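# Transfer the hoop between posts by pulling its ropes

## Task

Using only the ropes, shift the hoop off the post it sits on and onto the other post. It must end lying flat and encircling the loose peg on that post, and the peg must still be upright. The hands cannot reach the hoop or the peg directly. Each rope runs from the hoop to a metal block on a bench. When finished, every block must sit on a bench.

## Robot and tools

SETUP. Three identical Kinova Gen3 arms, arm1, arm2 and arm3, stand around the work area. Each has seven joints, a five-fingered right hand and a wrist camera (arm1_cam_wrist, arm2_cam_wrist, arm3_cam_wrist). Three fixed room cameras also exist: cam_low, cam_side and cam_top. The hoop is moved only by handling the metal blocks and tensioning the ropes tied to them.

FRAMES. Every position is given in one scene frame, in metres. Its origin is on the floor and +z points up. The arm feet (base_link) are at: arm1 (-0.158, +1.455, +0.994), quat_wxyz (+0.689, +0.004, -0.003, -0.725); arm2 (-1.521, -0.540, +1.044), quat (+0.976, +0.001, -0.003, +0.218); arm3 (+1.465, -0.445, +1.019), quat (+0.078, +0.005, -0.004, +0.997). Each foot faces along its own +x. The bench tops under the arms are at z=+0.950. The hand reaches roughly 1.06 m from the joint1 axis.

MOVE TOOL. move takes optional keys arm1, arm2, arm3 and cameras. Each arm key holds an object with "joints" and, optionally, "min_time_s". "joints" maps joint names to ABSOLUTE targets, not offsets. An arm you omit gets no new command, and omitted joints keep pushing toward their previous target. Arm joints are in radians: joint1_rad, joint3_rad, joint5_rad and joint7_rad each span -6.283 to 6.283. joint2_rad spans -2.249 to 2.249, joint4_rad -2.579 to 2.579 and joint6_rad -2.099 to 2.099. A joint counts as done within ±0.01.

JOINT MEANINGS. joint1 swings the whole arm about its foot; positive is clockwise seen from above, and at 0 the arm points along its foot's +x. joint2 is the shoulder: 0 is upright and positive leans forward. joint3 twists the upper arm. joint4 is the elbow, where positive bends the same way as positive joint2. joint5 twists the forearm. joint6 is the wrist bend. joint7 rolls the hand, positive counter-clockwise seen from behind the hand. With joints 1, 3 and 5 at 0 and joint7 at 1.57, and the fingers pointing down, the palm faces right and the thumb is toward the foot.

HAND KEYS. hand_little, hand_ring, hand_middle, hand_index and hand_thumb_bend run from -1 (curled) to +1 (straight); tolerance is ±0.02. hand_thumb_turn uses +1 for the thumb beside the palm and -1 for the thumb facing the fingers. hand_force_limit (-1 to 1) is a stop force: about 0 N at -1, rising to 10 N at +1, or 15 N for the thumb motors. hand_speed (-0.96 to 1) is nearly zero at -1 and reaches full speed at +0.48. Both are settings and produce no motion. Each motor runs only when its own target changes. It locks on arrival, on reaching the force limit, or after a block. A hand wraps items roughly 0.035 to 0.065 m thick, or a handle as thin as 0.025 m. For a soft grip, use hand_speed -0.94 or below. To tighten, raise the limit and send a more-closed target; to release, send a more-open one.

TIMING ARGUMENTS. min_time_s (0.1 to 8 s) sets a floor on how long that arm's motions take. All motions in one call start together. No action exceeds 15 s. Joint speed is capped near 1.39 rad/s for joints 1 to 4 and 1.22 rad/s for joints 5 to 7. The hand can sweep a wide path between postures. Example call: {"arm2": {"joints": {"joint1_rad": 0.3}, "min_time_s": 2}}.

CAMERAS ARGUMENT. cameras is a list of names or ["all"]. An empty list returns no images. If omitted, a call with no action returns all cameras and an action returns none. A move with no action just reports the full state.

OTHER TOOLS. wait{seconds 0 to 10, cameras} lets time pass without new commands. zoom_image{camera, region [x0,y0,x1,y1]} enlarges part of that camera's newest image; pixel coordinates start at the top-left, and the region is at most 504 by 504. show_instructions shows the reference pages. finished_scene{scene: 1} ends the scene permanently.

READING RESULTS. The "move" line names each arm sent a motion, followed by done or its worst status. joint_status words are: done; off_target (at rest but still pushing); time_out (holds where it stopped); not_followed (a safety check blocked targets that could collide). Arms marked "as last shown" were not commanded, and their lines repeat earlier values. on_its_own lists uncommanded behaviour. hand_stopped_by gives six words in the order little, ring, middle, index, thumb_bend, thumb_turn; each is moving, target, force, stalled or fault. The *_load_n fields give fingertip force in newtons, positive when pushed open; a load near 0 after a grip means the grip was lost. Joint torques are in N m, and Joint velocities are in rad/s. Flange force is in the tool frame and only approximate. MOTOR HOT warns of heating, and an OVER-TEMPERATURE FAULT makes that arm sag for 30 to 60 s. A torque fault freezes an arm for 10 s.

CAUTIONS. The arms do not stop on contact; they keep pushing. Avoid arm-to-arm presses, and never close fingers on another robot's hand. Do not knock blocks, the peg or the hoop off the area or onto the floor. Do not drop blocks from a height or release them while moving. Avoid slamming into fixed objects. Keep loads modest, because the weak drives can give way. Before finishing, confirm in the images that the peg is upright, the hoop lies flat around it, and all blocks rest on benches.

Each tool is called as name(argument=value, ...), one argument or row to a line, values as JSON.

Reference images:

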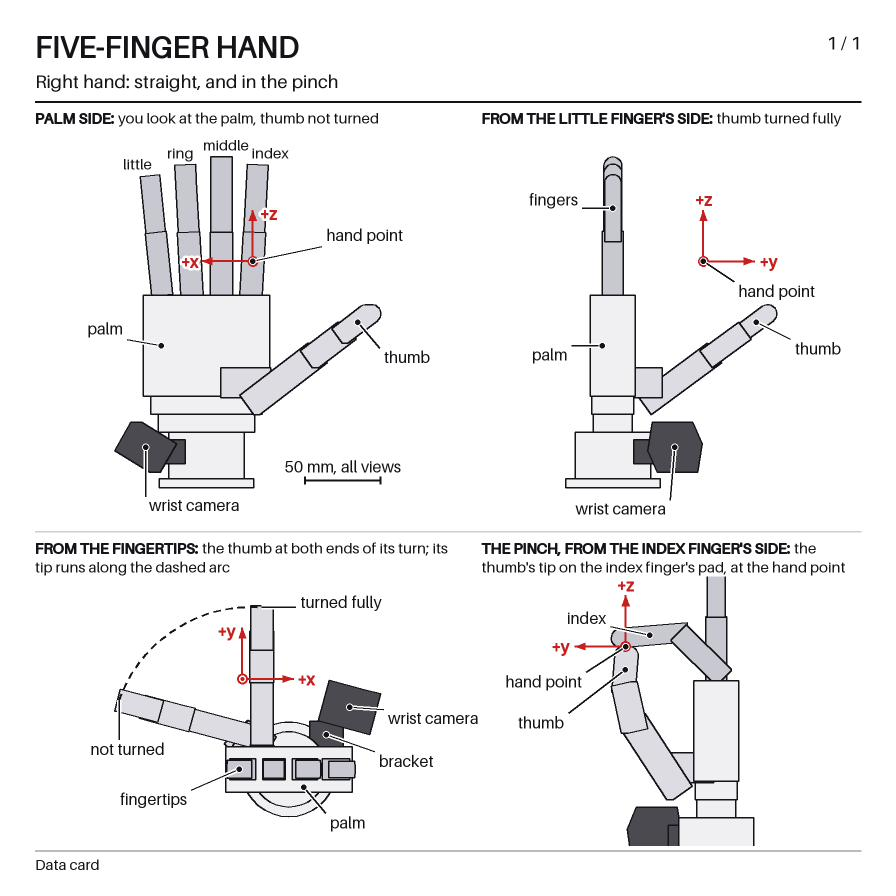

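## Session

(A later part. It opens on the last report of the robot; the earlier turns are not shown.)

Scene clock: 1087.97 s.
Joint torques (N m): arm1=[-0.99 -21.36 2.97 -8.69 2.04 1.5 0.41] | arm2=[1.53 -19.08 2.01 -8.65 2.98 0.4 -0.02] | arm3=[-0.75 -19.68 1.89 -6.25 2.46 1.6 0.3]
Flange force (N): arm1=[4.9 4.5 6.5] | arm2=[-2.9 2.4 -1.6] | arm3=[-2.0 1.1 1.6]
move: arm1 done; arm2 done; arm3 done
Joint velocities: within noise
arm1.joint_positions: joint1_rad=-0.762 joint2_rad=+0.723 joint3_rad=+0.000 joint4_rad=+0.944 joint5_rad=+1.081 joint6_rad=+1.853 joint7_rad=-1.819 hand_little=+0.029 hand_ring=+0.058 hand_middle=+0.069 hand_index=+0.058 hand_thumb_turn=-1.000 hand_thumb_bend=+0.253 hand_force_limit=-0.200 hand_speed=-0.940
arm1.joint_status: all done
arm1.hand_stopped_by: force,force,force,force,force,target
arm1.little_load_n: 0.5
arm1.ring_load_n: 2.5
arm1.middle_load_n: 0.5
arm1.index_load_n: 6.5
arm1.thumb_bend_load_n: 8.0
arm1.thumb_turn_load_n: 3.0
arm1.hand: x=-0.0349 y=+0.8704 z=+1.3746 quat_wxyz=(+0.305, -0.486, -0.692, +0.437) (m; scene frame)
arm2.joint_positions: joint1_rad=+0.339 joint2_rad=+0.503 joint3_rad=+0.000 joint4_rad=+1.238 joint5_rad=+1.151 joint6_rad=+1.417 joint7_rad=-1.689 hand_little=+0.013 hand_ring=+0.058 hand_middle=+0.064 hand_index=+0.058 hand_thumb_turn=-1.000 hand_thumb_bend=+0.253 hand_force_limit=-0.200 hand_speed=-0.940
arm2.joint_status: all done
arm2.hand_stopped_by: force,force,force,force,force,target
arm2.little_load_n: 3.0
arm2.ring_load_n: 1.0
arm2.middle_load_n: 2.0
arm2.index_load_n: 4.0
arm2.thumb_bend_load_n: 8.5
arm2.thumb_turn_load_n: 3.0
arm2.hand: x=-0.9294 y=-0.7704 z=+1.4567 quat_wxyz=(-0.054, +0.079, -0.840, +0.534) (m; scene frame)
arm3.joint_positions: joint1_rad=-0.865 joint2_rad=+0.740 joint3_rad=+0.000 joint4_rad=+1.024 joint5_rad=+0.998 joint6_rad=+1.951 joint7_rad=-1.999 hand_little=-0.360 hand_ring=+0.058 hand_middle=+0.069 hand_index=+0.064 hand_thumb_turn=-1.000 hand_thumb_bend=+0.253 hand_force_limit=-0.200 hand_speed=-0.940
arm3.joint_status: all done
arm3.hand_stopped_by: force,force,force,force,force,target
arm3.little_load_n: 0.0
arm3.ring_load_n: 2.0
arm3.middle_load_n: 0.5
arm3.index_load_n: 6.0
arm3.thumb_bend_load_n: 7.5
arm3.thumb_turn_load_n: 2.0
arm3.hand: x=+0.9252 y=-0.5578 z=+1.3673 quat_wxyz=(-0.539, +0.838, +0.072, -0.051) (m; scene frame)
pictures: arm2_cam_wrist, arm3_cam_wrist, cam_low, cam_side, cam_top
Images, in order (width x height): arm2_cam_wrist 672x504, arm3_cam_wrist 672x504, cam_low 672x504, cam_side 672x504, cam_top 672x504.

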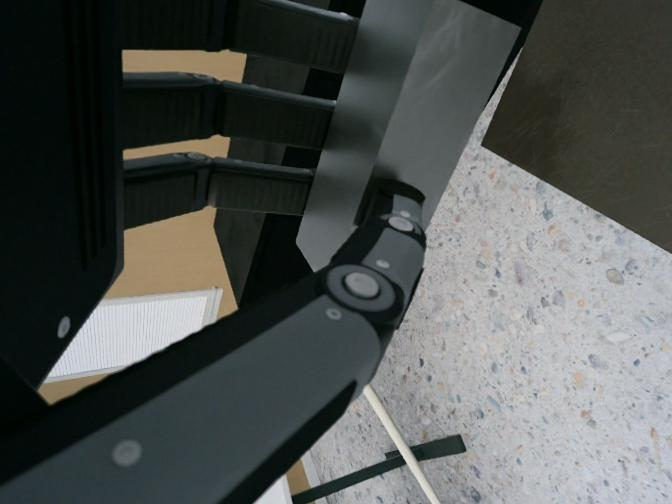

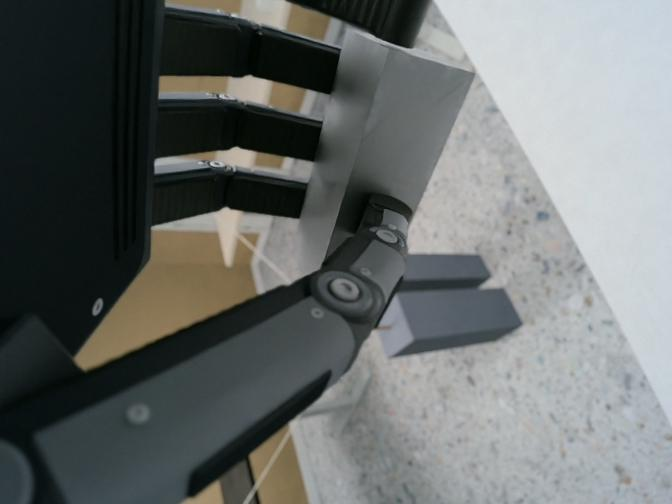

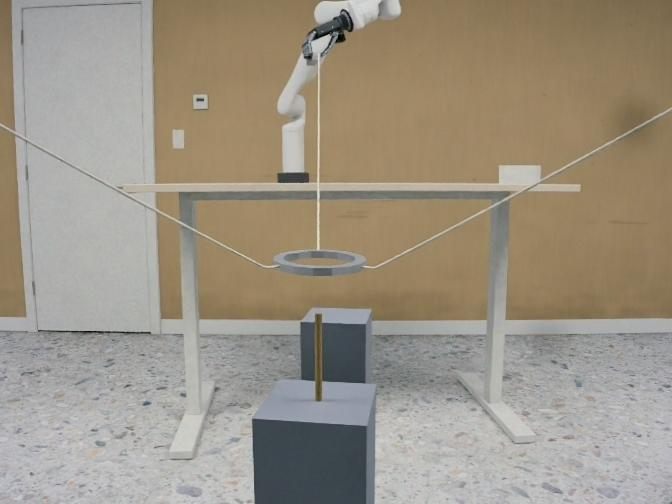

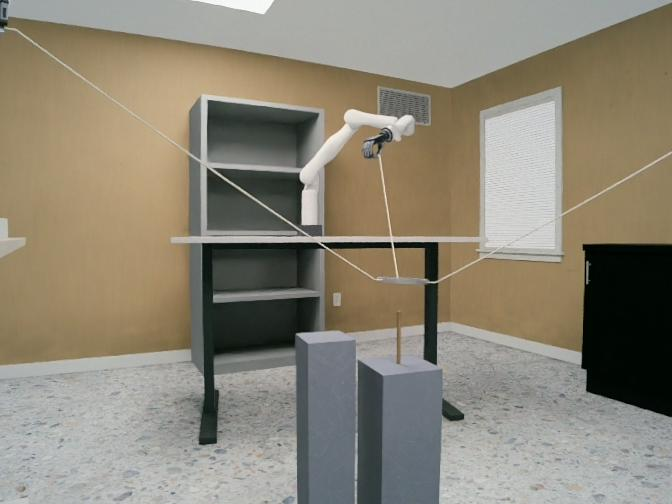

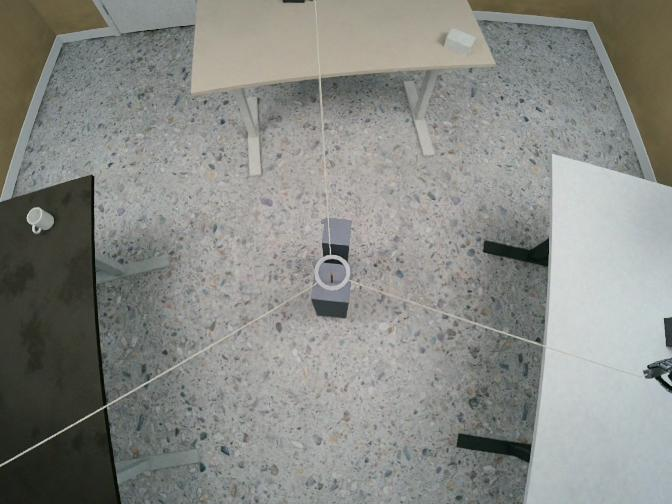

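move(
  arm1={"joints":{"joint1_rad":-0.7725,"joint2_rad":0.767,"joint4_rad":1.188,"joint5_rad":1.023,"joint6_rad":1.718,"joint7_rad":-2.080},"min_time_s":4},
  arm2={"joints":{"joint1_rad":0.319,"joint2_rad":0.580,"joint4_rad":1.442,"joint5_rad":1.199,"joint6_rad":1.326,"joint7_rad":-1.959},"min_time_s":4},
  arm3={"joints":{"joint1_rad":-0.852,"joint2_rad":0.809,"joint4_rad":1.223,"joint5_rad":0.9355,"joint6_rad":1.788,"joint7_rad":-2.2225},"min_time_s":4},
  cameras=["cam_low","cam_side","cam_top"],
)

zoom_image(
  camera="cam_low",
  region=[240, 230, 400, 430],
)

zoom_image(
  camera="cam_side",
  region=[290, 260, 480, 400],
)

zoom_image(
  camera="cam_top",
  region=[290, 210, 380, 320],
)

Scene clock: 1145.27 s.
Joint torques (N m): arm1=[-0.93 -21.2 3.09 -7.91 1.73 2.15 0.46] | arm2=[1.49 -19.41 2.2 -7.7 2.64 1.16 0] | arm3=[-0.78 -19.82 2 -5.47 2.24 2.08 0.27]
Flange force (N): arm1=[4.1 3.3 5.5] | arm2=[-2.7 2.6 -1.4] | arm3=[-2.2 1.0 1.5]
move: arm1 done; arm2 done; arm3 done
Joint velocities: within noise
arm1.joint_positions: joint1_rad=-0.772 joint2_rad=+0.767 joint3_rad=+0.000 joint4_rad=+1.188 joint5_rad=+1.023 joint6_rad=+1.718 joint7_rad=-2.080 hand_little=+0.029 hand_ring=+0.058 hand_middle=+0.069 hand_index=+0.058 hand_thumb_turn=-1.000 hand_thumb_bend=+0.253 hand_force_limit=-0.200 hand_speed=-0.940
arm1.joint_status: all done
arm1.hand_stopped_by: force,force,force,force,force,target
arm1.little_load_n: 0.5
arm1.ring_load_n: 2.5
arm1.middle_load_n: 0.5
arm1.index_load_n: 6.5
arm1.thumb_bend_load_n: 7.5
arm1.thumb_turn_load_n: 3.0
arm1.hand: x=-0.0339 y=+0.8800 z=+1.2745 quat_wxyz=(+0.305, -0.486, -0.692, +0.438) (m; scene frame)
arm2.joint_positions: joint1_rad=+0.319 joint2_rad=+0.580 joint3_rad=+0.000 joint4_rad=+1.442 joint5_rad=+1.199 joint6_rad=+1.326 joint7_rad=-1.959 hand_little=+0.013 hand_ring=+0.058 hand_middle=+0.064 hand_index=+0.058 hand_thumb_turn=-1.000 hand_thumb_bend=+0.253 hand_force_limit=-0.200 hand_speed=-0.940
arm2.joint_status: all done
arm2.hand_stopped_by: force,force,force,force,force,target
arm2.little_load_n: 3.0
arm2.ring_load_n: 1.5
arm2.middle_load_n: 2.0
arm2.index_load_n: 3.5
arm2.thumb_bend_load_n: 8.5
arm2.thumb_turn_load_n: 3.5
arm2.hand: x=-0.9289 y=-0.7601 z=+1.3562 quat_wxyz=(-0.053, +0.079, -0.840, +0.534) (m; scene frame)
arm3.joint_positions: joint1_rad=-0.852 joint2_rad=+0.809 joint3_rad=+0.000 joint4_rad=+1.223 joint5_rad=+0.936 joint6_rad=+1.788 joint7_rad=-2.223 hand_little=-0.360 hand_ring=+0.058 hand_middle=+0.069 hand_index=+0.064 hand_thumb_turn=-1.000 hand_thumb_bend=+0.253 hand_force_limit=-0.200 hand_speed=-0.940
arm3.joint_status: all done
arm3.hand_stopped_by: force,force,force,force,force,target
arm3.little_load_n: 0.0
arm3.ring_load_n: 2.0
arm3.middle_load_n: 0.5
arm3.index_load_n: 6.0
arm3.thumb_bend_load_n: 7.5
arm3.thumb_turn_load_n: 2.0
arm3.hand: x=+0.9245 y=-0.5472 z=+1.2674 quat_wxyz=(-0.539, +0.838, +0.072, -0.051) (m; scene frame)
pictures: cam_low, cam_side, cam_top
Images, in order (width x height): cam_low 672x504, cam_side 672x504, cam_top 672x504.

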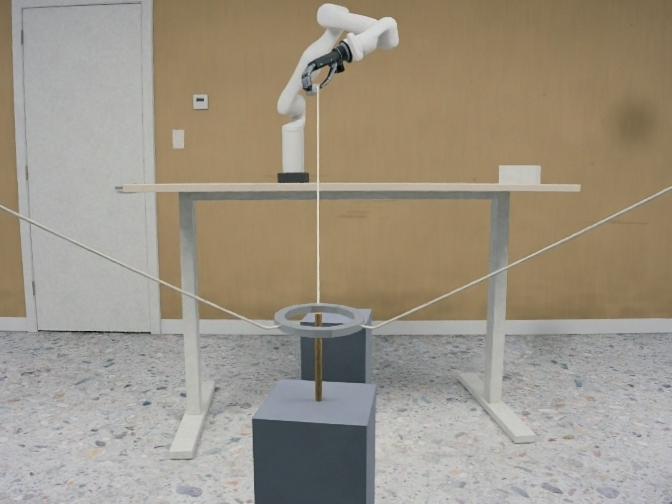

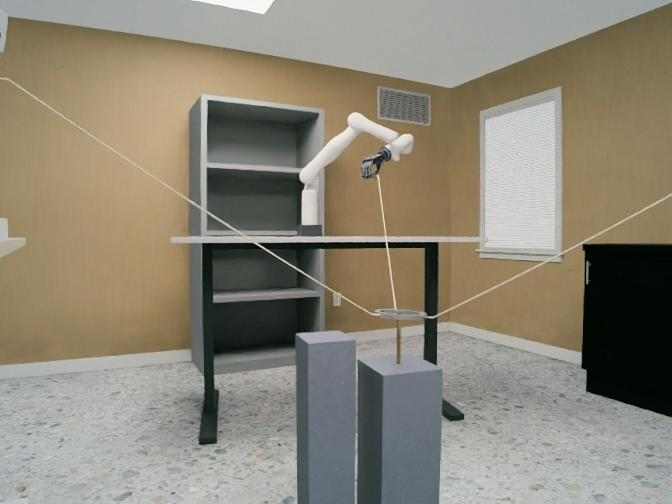

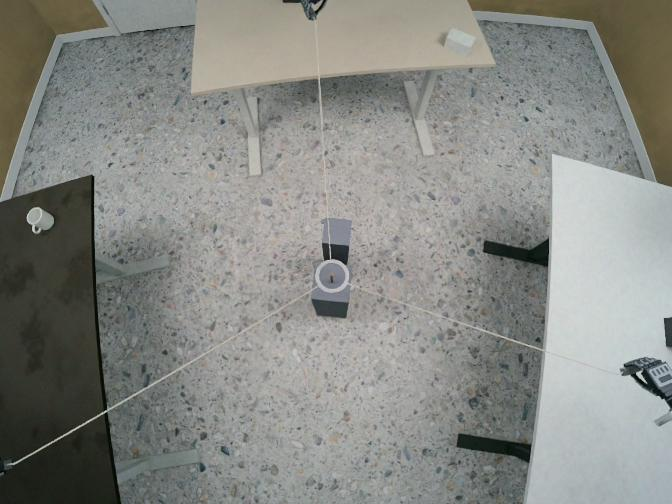

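Scaled by 2.520 from the camera's 672x504 image, which has a finer 960x720 frame.

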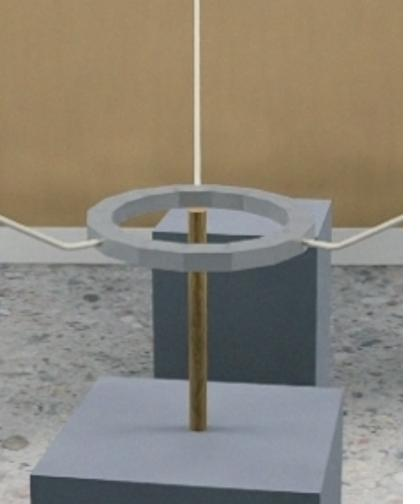

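Scaled by 2.653 from the camera's 672x504 image, which has a finer 960x720 frame.

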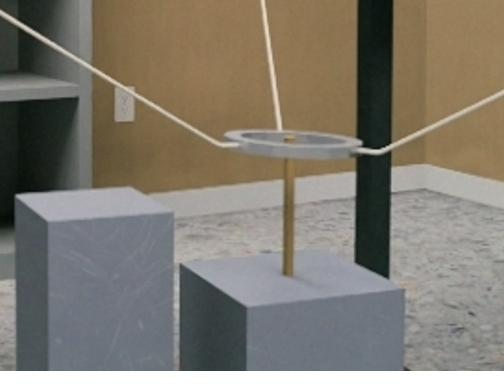

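Scaled by 4.582 from the camera's 672x504 image, which has a finer 960x720 frame.

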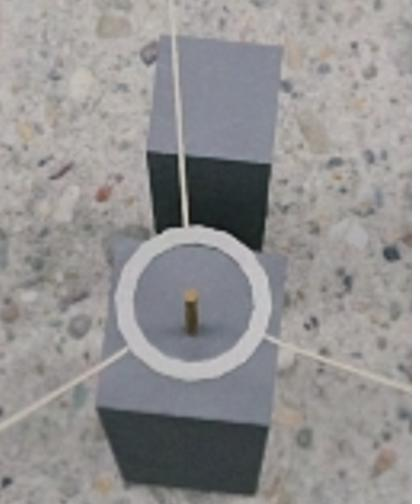

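move(
  arm1={"joints":{"joint1_rad":-0.7725,"joint2_rad":0.873,"joint4_rad":1.289,"joint5_rad":1.006,"joint6_rad":1.609,"joint7_rad":-2.256},"min_time_s":3.5},
  arm2={"joints":{"joint1_rad":0.319,"joint2_rad":0.710,"joint4_rad":1.567,"joint5_rad":1.271,"joint6_rad":1.241,"joint7_rad":-2.211},"min_time_s":3.5},
  arm3={"joints":{"joint1_rad":-0.852,"joint2_rad":0.928,"joint4_rad":1.299,"joint5_rad":0.911,"joint6_rad":1.670,"joint7_rad":-2.380},"min_time_s":3.5},
  cameras=["cam_low","cam_side","cam_top"],
)

zoom_image(
  camera="cam_low",
  region=[240, 260, 400, 460],
)

zoom_image(
  camera="cam_side",
  region=[290, 280, 480, 420],
)

zoom_image(
  camera="cam_top",
  region=[290, 210, 380, 320],
)

Scene clock: 1160.40 s.
Joint torques (N m): arm1=[-1.02 -21.72 3.25 -6.95 1.43 2.53 0.41] | arm2=[1.49 -20.12 2.55 -6.45 2.16 1.74 -0.05] | arm3=[-0.67 -20.43 2.22 -4.5 1.91 2.36 0.27]
Flange force (N): arm1=[3.7 2.3 5.1] | arm2=[-2.5 2.7 -1.3] | arm3=[-2.5 1.2 1.1]
move: arm1 done; arm2 done; arm3 done
Joint velocities: within noise
arm1.joint_positions: joint1_rad=-0.772 joint2_rad=+0.873 joint3_rad=+0.000 joint4_rad=+1.289 joint5_rad=+1.006 joint6_rad=+1.609 joint7_rad=-2.256 hand_little=+0.029 hand_ring=+0.058 hand_middle=+0.069 hand_index=+0.058 hand_thumb_turn=-1.000 hand_thumb_bend=+0.253 hand_force_limit=-0.200 hand_speed=-0.940
arm1.joint_status: all done
arm1.hand_stopped_by: force,force,force,force,force,target
arm1.little_load_n: 0.5
arm1.ring_load_n: 2.5
arm1.middle_load_n: 0.5
arm1.index_load_n: 6.5
arm1.thumb_bend_load_n: 7.5
arm1.thumb_turn_load_n: 3.0
arm1.hand: x=-0.0331 y=+0.8803 z=+1.1844 quat_wxyz=(+0.305, -0.486, -0.693, +0.437) (m; scene frame)
arm2.joint_positions: joint1_rad=+0.319 joint2_rad=+0.710 joint3_rad=+0.000 joint4_rad=+1.567 joint5_rad=+1.271 joint6_rad=+1.241 joint7_rad=-2.211 hand_little=+0.013 hand_ring=+0.058 hand_middle=+0.064 hand_index=+0.058 hand_thumb_turn=-1.000 hand_thumb_bend=+0.253 hand_force_limit=-0.200 hand_speed=-0.940
arm2.joint_status: all done
arm2.hand_stopped_by: force,force,force,force,force,target
arm2.little_load_n: 2.5
arm2.ring_load_n: 1.5
arm2.middle_load_n: 2.0
arm2.index_load_n: 4.0
arm2.thumb_bend_load_n: 8.5
arm2.thumb_turn_load_n: 3.0
arm2.hand: x=-0.9280 y=-0.7598 z=+1.2564 quat_wxyz=(-0.054, +0.079, -0.840, +0.534) (m; scene frame)
arm3.joint_positions: joint1_rad=-0.852 joint2_rad=+0.928 joint3_rad=+0.000 joint4_rad=+1.299 joint5_rad=+0.911 joint6_rad=+1.670 joint7_rad=-2.380 hand_little=-0.360 hand_ring=+0.058 hand_middle=+0.069 hand_index=+0.064 hand_thumb_turn=-1.000 hand_thumb_bend=+0.253 hand_force_limit=-0.200 hand_speed=-0.940
arm3.joint_status: all done
arm3.hand_stopped_by: force,force,force,force,force,target
arm3.little_load_n: 0.0
arm3.ring_load_n: 2.0
arm3.middle_load_n: 0.5
arm3.index_load_n: 6.0
arm3.thumb_bend_load_n: 7.5
arm3.thumb_turn_load_n: 2.0
arm3.hand: x=+0.9237 y=-0.5464 z=+1.1773 quat_wxyz=(-0.539, +0.838, +0.072, -0.051) (m; scene frame)
pictures: cam_low, cam_side, cam_top
Images, in order (width x height): cam_low 672x504, cam_side 672x504, cam_top 672x504.

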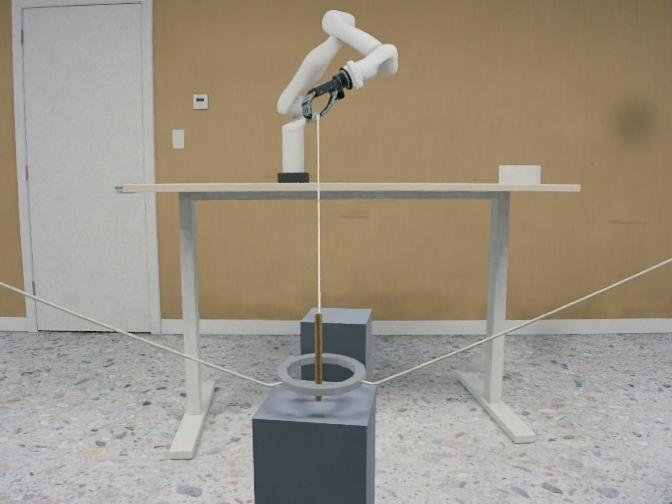

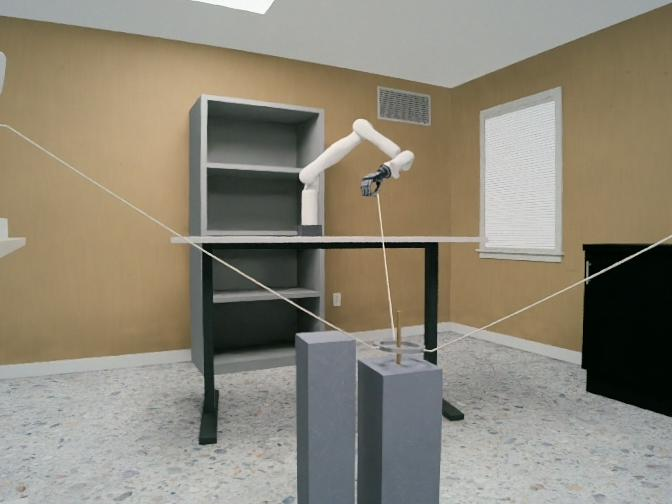

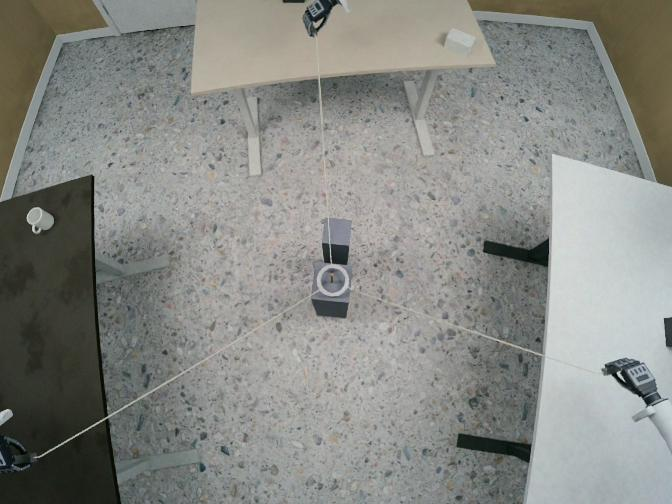

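Scaled by 2.520 from the camera's 672x504 image, which has a finer 960x720 frame.

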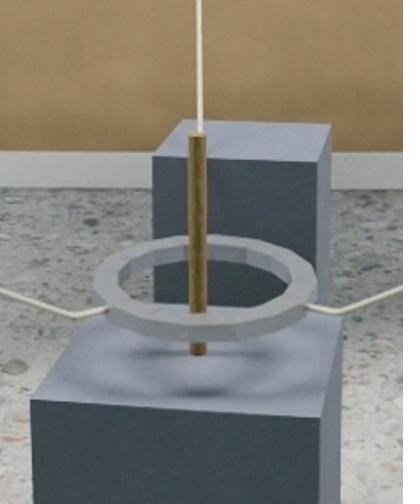

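Scaled by 2.653 from the camera's 672x504 image, which has a finer 960x720 frame.

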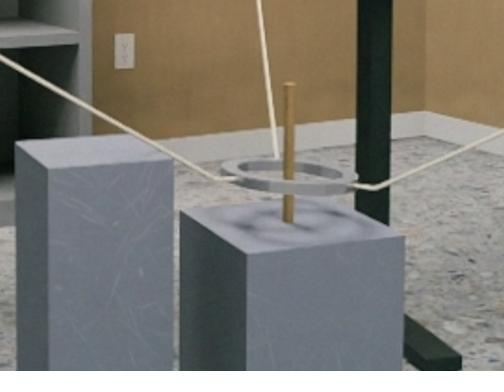

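Scaled by 4.582 from the camera's 672x504 image, which has a finer 960x720 frame.

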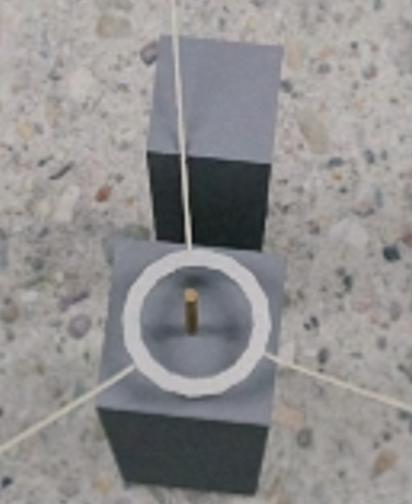

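move(
  arm1={"joints":{"joint1_rad":-0.7725,"joint2_rad":1.029,"joint4_rad":1.325,"joint5_rad":1.0085,"joint6_rad":1.506,"joint7_rad":-2.419},"min_time_s":4},
  arm2={"joints":{"joint1_rad":0.319,"joint2_rad":0.883,"joint4_rad":1.616,"joint5_rad":1.352,"joint6_rad":1.184,"joint7_rad":-2.441},"min_time_s":4},
  arm3={"joints":{"joint1_rad":-0.852,"joint2_rad":1.0955,"joint4_rad":1.307,"joint5_rad":0.904,"joint6_rad":1.5625,"joint7_rad":-2.5175},"min_time_s":4},
  cameras=["cam_low","cam_side","cam_top"],
)

zoom_image(
  camera="cam_low",
  region=[240, 260, 400, 460],
)

zoom_image(
  camera="cam_side",
  region=[290, 280, 480, 420],
)

zoom_image(
  camera="cam_top",
  region=[290, 210, 380, 320],
)

Scene clock: 1218.20 s.
Joint torques (N m): arm1=[-0.95 -22.14 3.45 -6.12 1.3 2.45 0.33] | arm2=[0.88 -20.77 2.27 -5.22 1.71 1.73 -0.04] | arm3=[-0.27 -20.79 2.66 -3.63 1.76 2.43 0.28]
Flange force (N): arm1=[5.0 0.7 3.9] | arm2=[-1.3 2.1 -1.1] | arm3=[-1.2 0.9 0.5]
move: arm1 done; arm2 done; arm3 done
Joint velocities: within noise
arm1.joint_positions: joint1_rad=-0.772 joint2_rad=+1.029 joint3_rad=+0.000 joint4_rad=+1.325 joint5_rad=+1.008 joint6_rad=+1.506 joint7_rad=-2.419 hand_little=+0.029 hand_ring=+0.058 hand_middle=+0.069 hand_index=+0.058 hand_thumb_turn=-1.000 hand_thumb_bend=+0.253 hand_force_limit=-0.200 hand_speed=-0.940
arm1.joint_status: all done
arm1.hand_stopped_by: force,force,force,force,force,target
arm1.little_load_n: 0.5
arm1.ring_load_n: 3.0
arm1.middle_load_n: 0.5
arm1.index_load_n: 6.0
arm1.thumb_bend_load_n: 7.5
arm1.thumb_turn_load_n: 2.5
arm1.hand: x=-0.0321 y=+0.8802 z=+1.0845 quat_wxyz=(+0.305, -0.486, -0.692, +0.438) (m; scene frame)
arm2.joint_positions: joint1_rad=+0.319 joint2_rad=+0.883 joint3_rad=+0.000 joint4_rad=+1.616 joint5_rad=+1.352 joint6_rad=+1.184 joint7_rad=-2.441 hand_little=+0.013 hand_ring=+0.058 hand_middle=+0.064 hand_index=+0.058 hand_thumb_turn=-1.000 hand_thumb_bend=+0.253 hand_force_limit=-0.200 hand_speed=-0.940
arm2.joint_status: all done
arm2.hand_stopped_by: force,force,force,force,force,target
arm2.little_load_n: 3.0
arm2.ring_load_n: 1.0
arm2.middle_load_n: 2.5
arm2.index_load_n: 4.0
arm2.thumb_bend_load_n: 8.0
arm2.thumb_turn_load_n: 3.5
arm2.hand: x=-0.9273 y=-0.7596 z=+1.1569 quat_wxyz=(-0.054, +0.079, -0.840, +0.534) (m; scene frame)
arm3.joint_positions: joint1_rad=-0.852 joint2_rad=+1.095 joint3_rad=+0.000 joint4_rad=+1.307 joint5_rad=+0.904 joint6_rad=+1.563 joint7_rad=-2.517 hand_little=-0.360 hand_ring=+0.058 hand_middle=+0.069 hand_index=+0.064 hand_thumb_turn=-1.000 hand_thumb_bend=+0.253 hand_force_limit=-0.200 hand_speed=-0.940
arm3.joint_status: all done
arm3.hand_stopped_by: force,force,force,force,force,target
arm3.little_load_n: 0.0
arm3.ring_load_n: 3.0
arm3.middle_load_n: 0.5
arm3.index_load_n: 5.0
arm3.thumb_bend_load_n: 7.5
arm3.thumb_turn_load_n: 1.0
arm3.hand: x=+0.9232 y=-0.5456 z=+1.0770 quat_wxyz=(-0.539, +0.838, +0.072, -0.050) (m; scene frame)
pictures: cam_low, cam_side, cam_top
Images, in order (width x height): cam_low 672x504, cam_side 672x504, cam_top 672x504.

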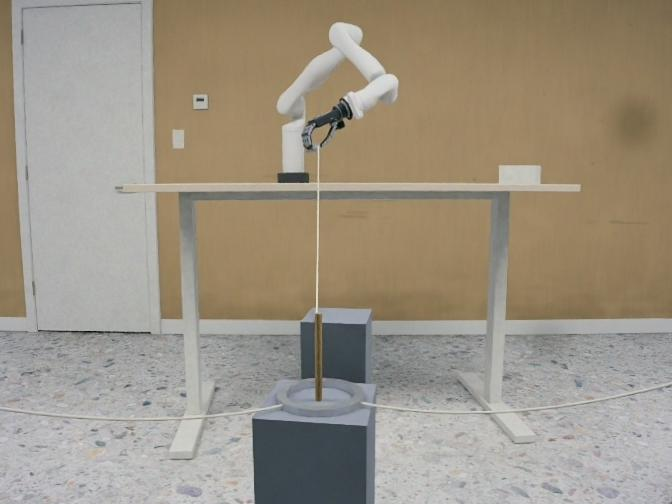

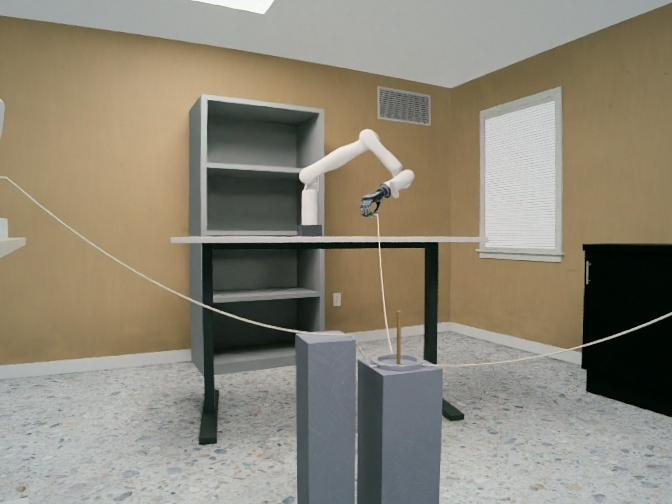

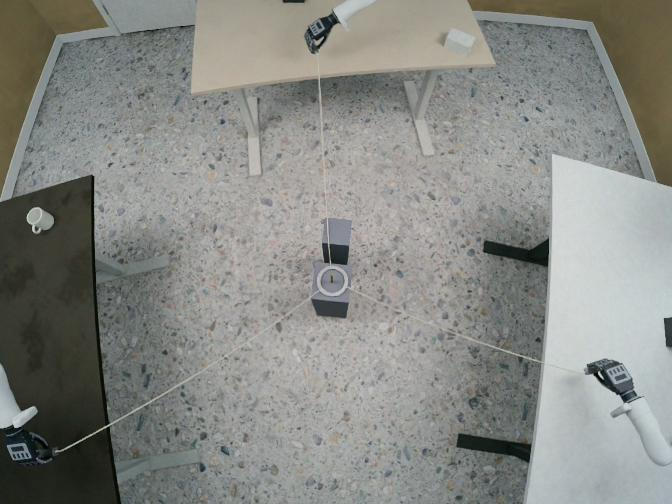

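Scaled by 2.520 from the camera's 672x504 image, which has a finer 960x720 frame.

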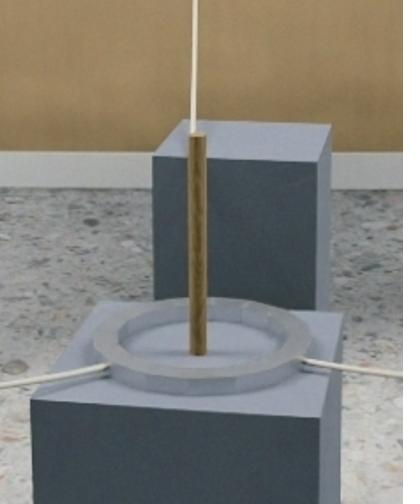

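Scaled by 2.653 from the camera's 672x504 image, which has a finer 960x720 frame.

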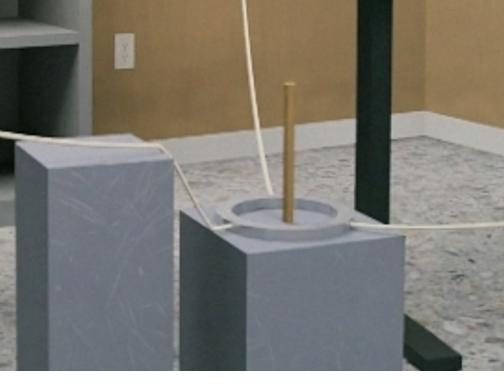

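Scaled by 4.582 from the camera's 672x504 image, which has a finer 960x720 frame.

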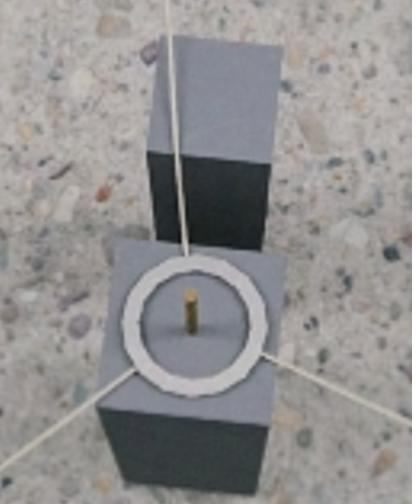

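move(
  arm1={"joints":{"joint1_rad":-0.7725,"joint2_rad":1.218,"joint4_rad":1.280,"joint5_rad":1.021,"joint6_rad":1.430,"joint7_rad":-2.542},"min_time_s":4},
  arm2={"joints":{"joint1_rad":0.319,"joint2_rad":1.246,"joint4_rad":1.522,"joint5_rad":1.467,"joint6_rad":1.141,"joint7_rad":-2.730},"min_time_s":5},
  arm3={"joints":{"joint1_rad":-0.852,"joint2_rad":1.279,"joint4_rad":1.241,"joint5_rad":0.9085,"joint6_rad":1.490,"joint7_rad":-2.6105},"min_time_s":4},
  cameras=["all"],
)

zoom_image(
  camera="cam_low",
  region=[270, 90, 390, 200],
)

zoom_image(
  camera="cam_side",
  region=[290, 280, 480, 420],
)

zoom_image(
  camera="cam_side",
  region=[300, 180, 440, 260],
)

Scene clock: 1235.70 s.
Joint torques (N m): arm1=[-0.68 -21.59 3.25 -4.66 0.53 2.29 0.37] | arm2=[0.88 -21.91 2.72 -3.06 1.04 2.07 -0.01] | arm3=[-0.25 -21.21 2.85 -2.8 1.54 2.6 0.3]
Flange force (N): arm1=[4.5 -2.0 2.1] | arm2=[-1.3 1.9 -0.9] | arm3=[-1.2 1.0 0.4]
move: arm1 done; arm2 done; arm3 done
Joint velocities: within noise
arm1.joint_positions: joint1_rad=-0.773 joint2_rad=+1.218 joint3_rad=+0.000 joint4_rad=+1.280 joint5_rad=+1.021 joint6_rad=+1.430 joint7_rad=-2.542 hand_little=+0.029 hand_ring=+0.058 hand_middle=+0.069 hand_index=+0.058 hand_thumb_turn=-1.000 hand_thumb_bend=+0.253 hand_force_limit=-0.200 hand_speed=-0.940
arm1.joint_status: all done
arm1.hand_stopped_by: force,force,force,force,force,target
arm1.little_load_n: 2.5
arm1.ring_load_n: 1.0
arm1.middle_load_n: 1.0
arm1.index_load_n: 6.5
arm1.thumb_bend_load_n: 8.5
arm1.thumb_turn_load_n: 3.5
arm1.hand: x=-0.0310 y=+0.8801 z=+0.9832 quat_wxyz=(+0.305, -0.486, -0.692, +0.438) (m; scene frame)
arm2.joint_positions: joint1_rad=+0.319 joint2_rad=+1.246 joint3_rad=+0.000 joint4_rad=+1.522 joint5_rad=+1.467 joint6_rad=+1.141 joint7_rad=-2.730 hand_little=+0.013 hand_ring=+0.058 hand_middle=+0.064 hand_index=+0.058 hand_thumb_turn=-1.000 hand_thumb_bend=+0.253 hand_force_limit=-0.200 hand_speed=-0.940
arm2.joint_status: all done
arm2.hand_stopped_by: force,force,force,force,force,target
arm2.little_load_n: 2.5
arm2.ring_load_n: 1.5
arm2.middle_load_n: 2.5
arm2.index_load_n: 4.5
arm2.thumb_bend_load_n: 8.0
arm2.thumb_turn_load_n: 3.5
arm2.hand: x=-0.9265 y=-0.7592 z=+0.9830 quat_wxyz=(-0.054, +0.079, -0.840, +0.534) (m; scene frame)
arm3.joint_positions: joint1_rad=-0.852 joint2_rad=+1.279 joint3_rad=+0.000 joint4_rad=+1.241 joint5_rad=+0.909 joint6_rad=+1.490 joint7_rad=-2.611 hand_little=-0.360 hand_ring=+0.058 hand_middle=+0.069 hand_index=+0.064 hand_thumb_turn=-1.000 hand_thumb_bend=+0.253 hand_force_limit=-0.200 hand_speed=-0.940
arm3.joint_status: all done
arm3.hand_stopped_by: force,force,force,force,force,target
arm3.little_load_n: 0.0
arm3.ring_load_n: 3.0
arm3.middle_load_n: 0.5
arm3.index_load_n: 5.0
arm3.thumb_bend_load_n: 7.5
arm3.thumb_turn_load_n: 1.0
arm3.hand: x=+0.9221 y=-0.5450 z=+0.9824 quat_wxyz=(-0.539, +0.838, +0.072, -0.050) (m; scene frame)
pictures: arm1_cam_wrist, arm2_cam_wrist, arm3_cam_wrist, cam_low, cam_side, cam_top
Images, in order (width x height): arm1_cam_wrist 672x504, arm2_cam_wrist 672x504, arm3_cam_wrist 672x504, cam_low 672x504, cam_side 672x504, cam_top 672x504.

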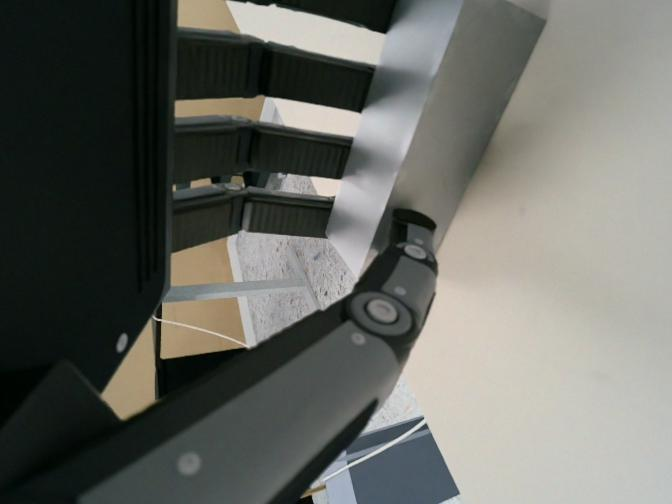

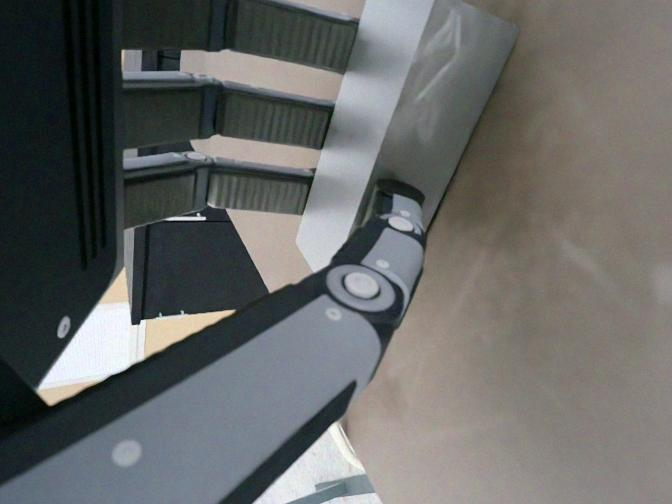

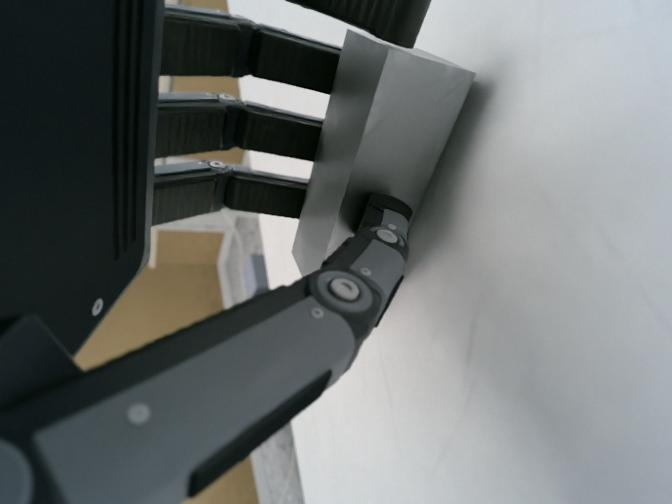

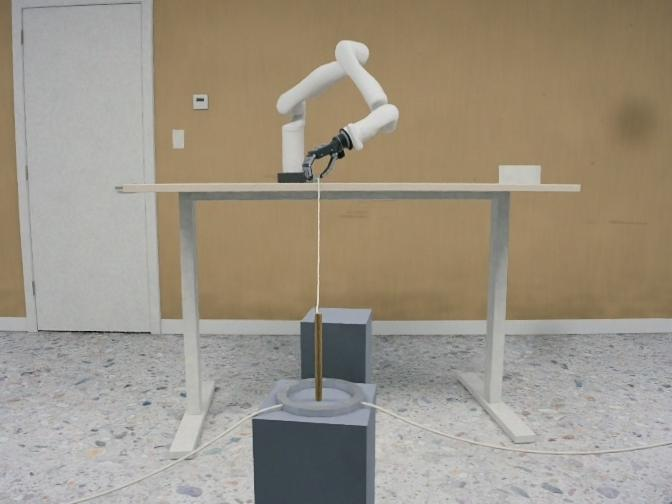

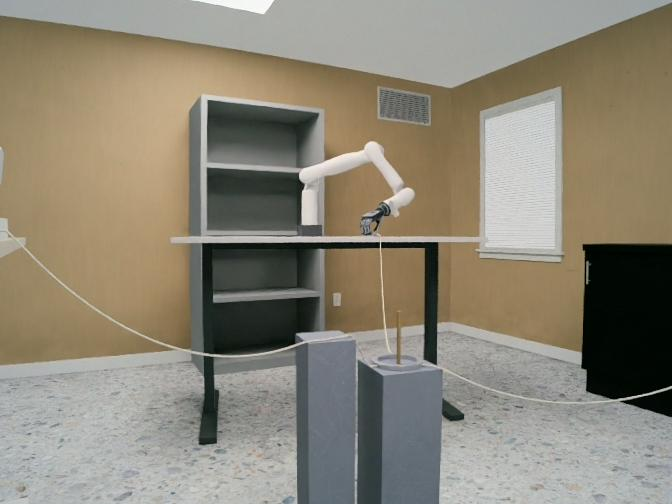

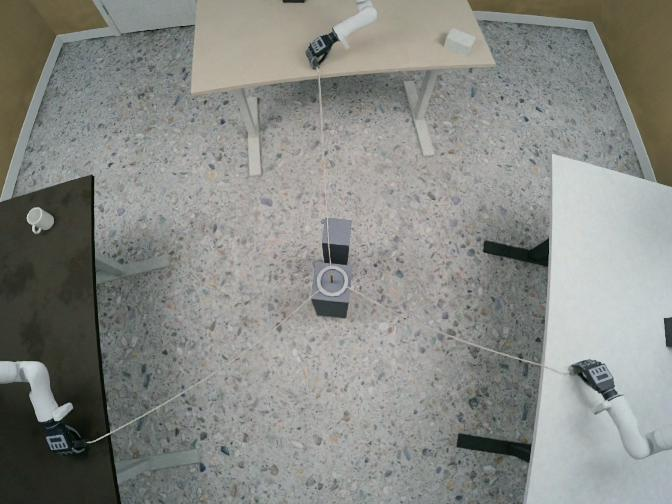

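Scaled by 4.200 from the camera's 672x504 image, which has a finer 960x720 frame.

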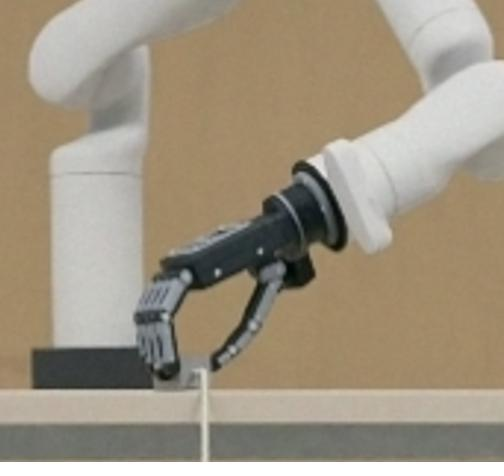

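Scaled by 2.653 from the camera's 672x504 image, which has a finer 960x720 frame.

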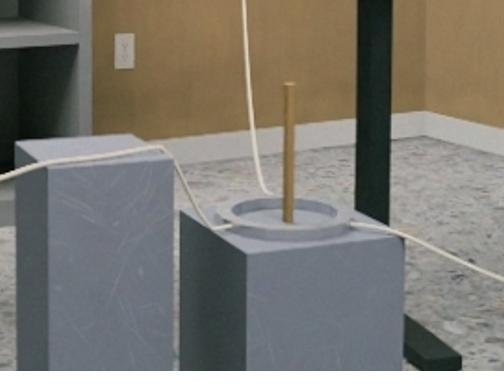

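Scaled by 3.600 from the camera's 672x504 image, which has a finer 960x720 frame.

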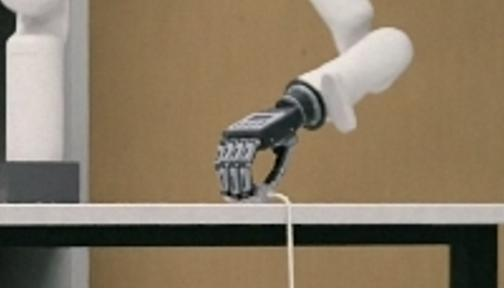

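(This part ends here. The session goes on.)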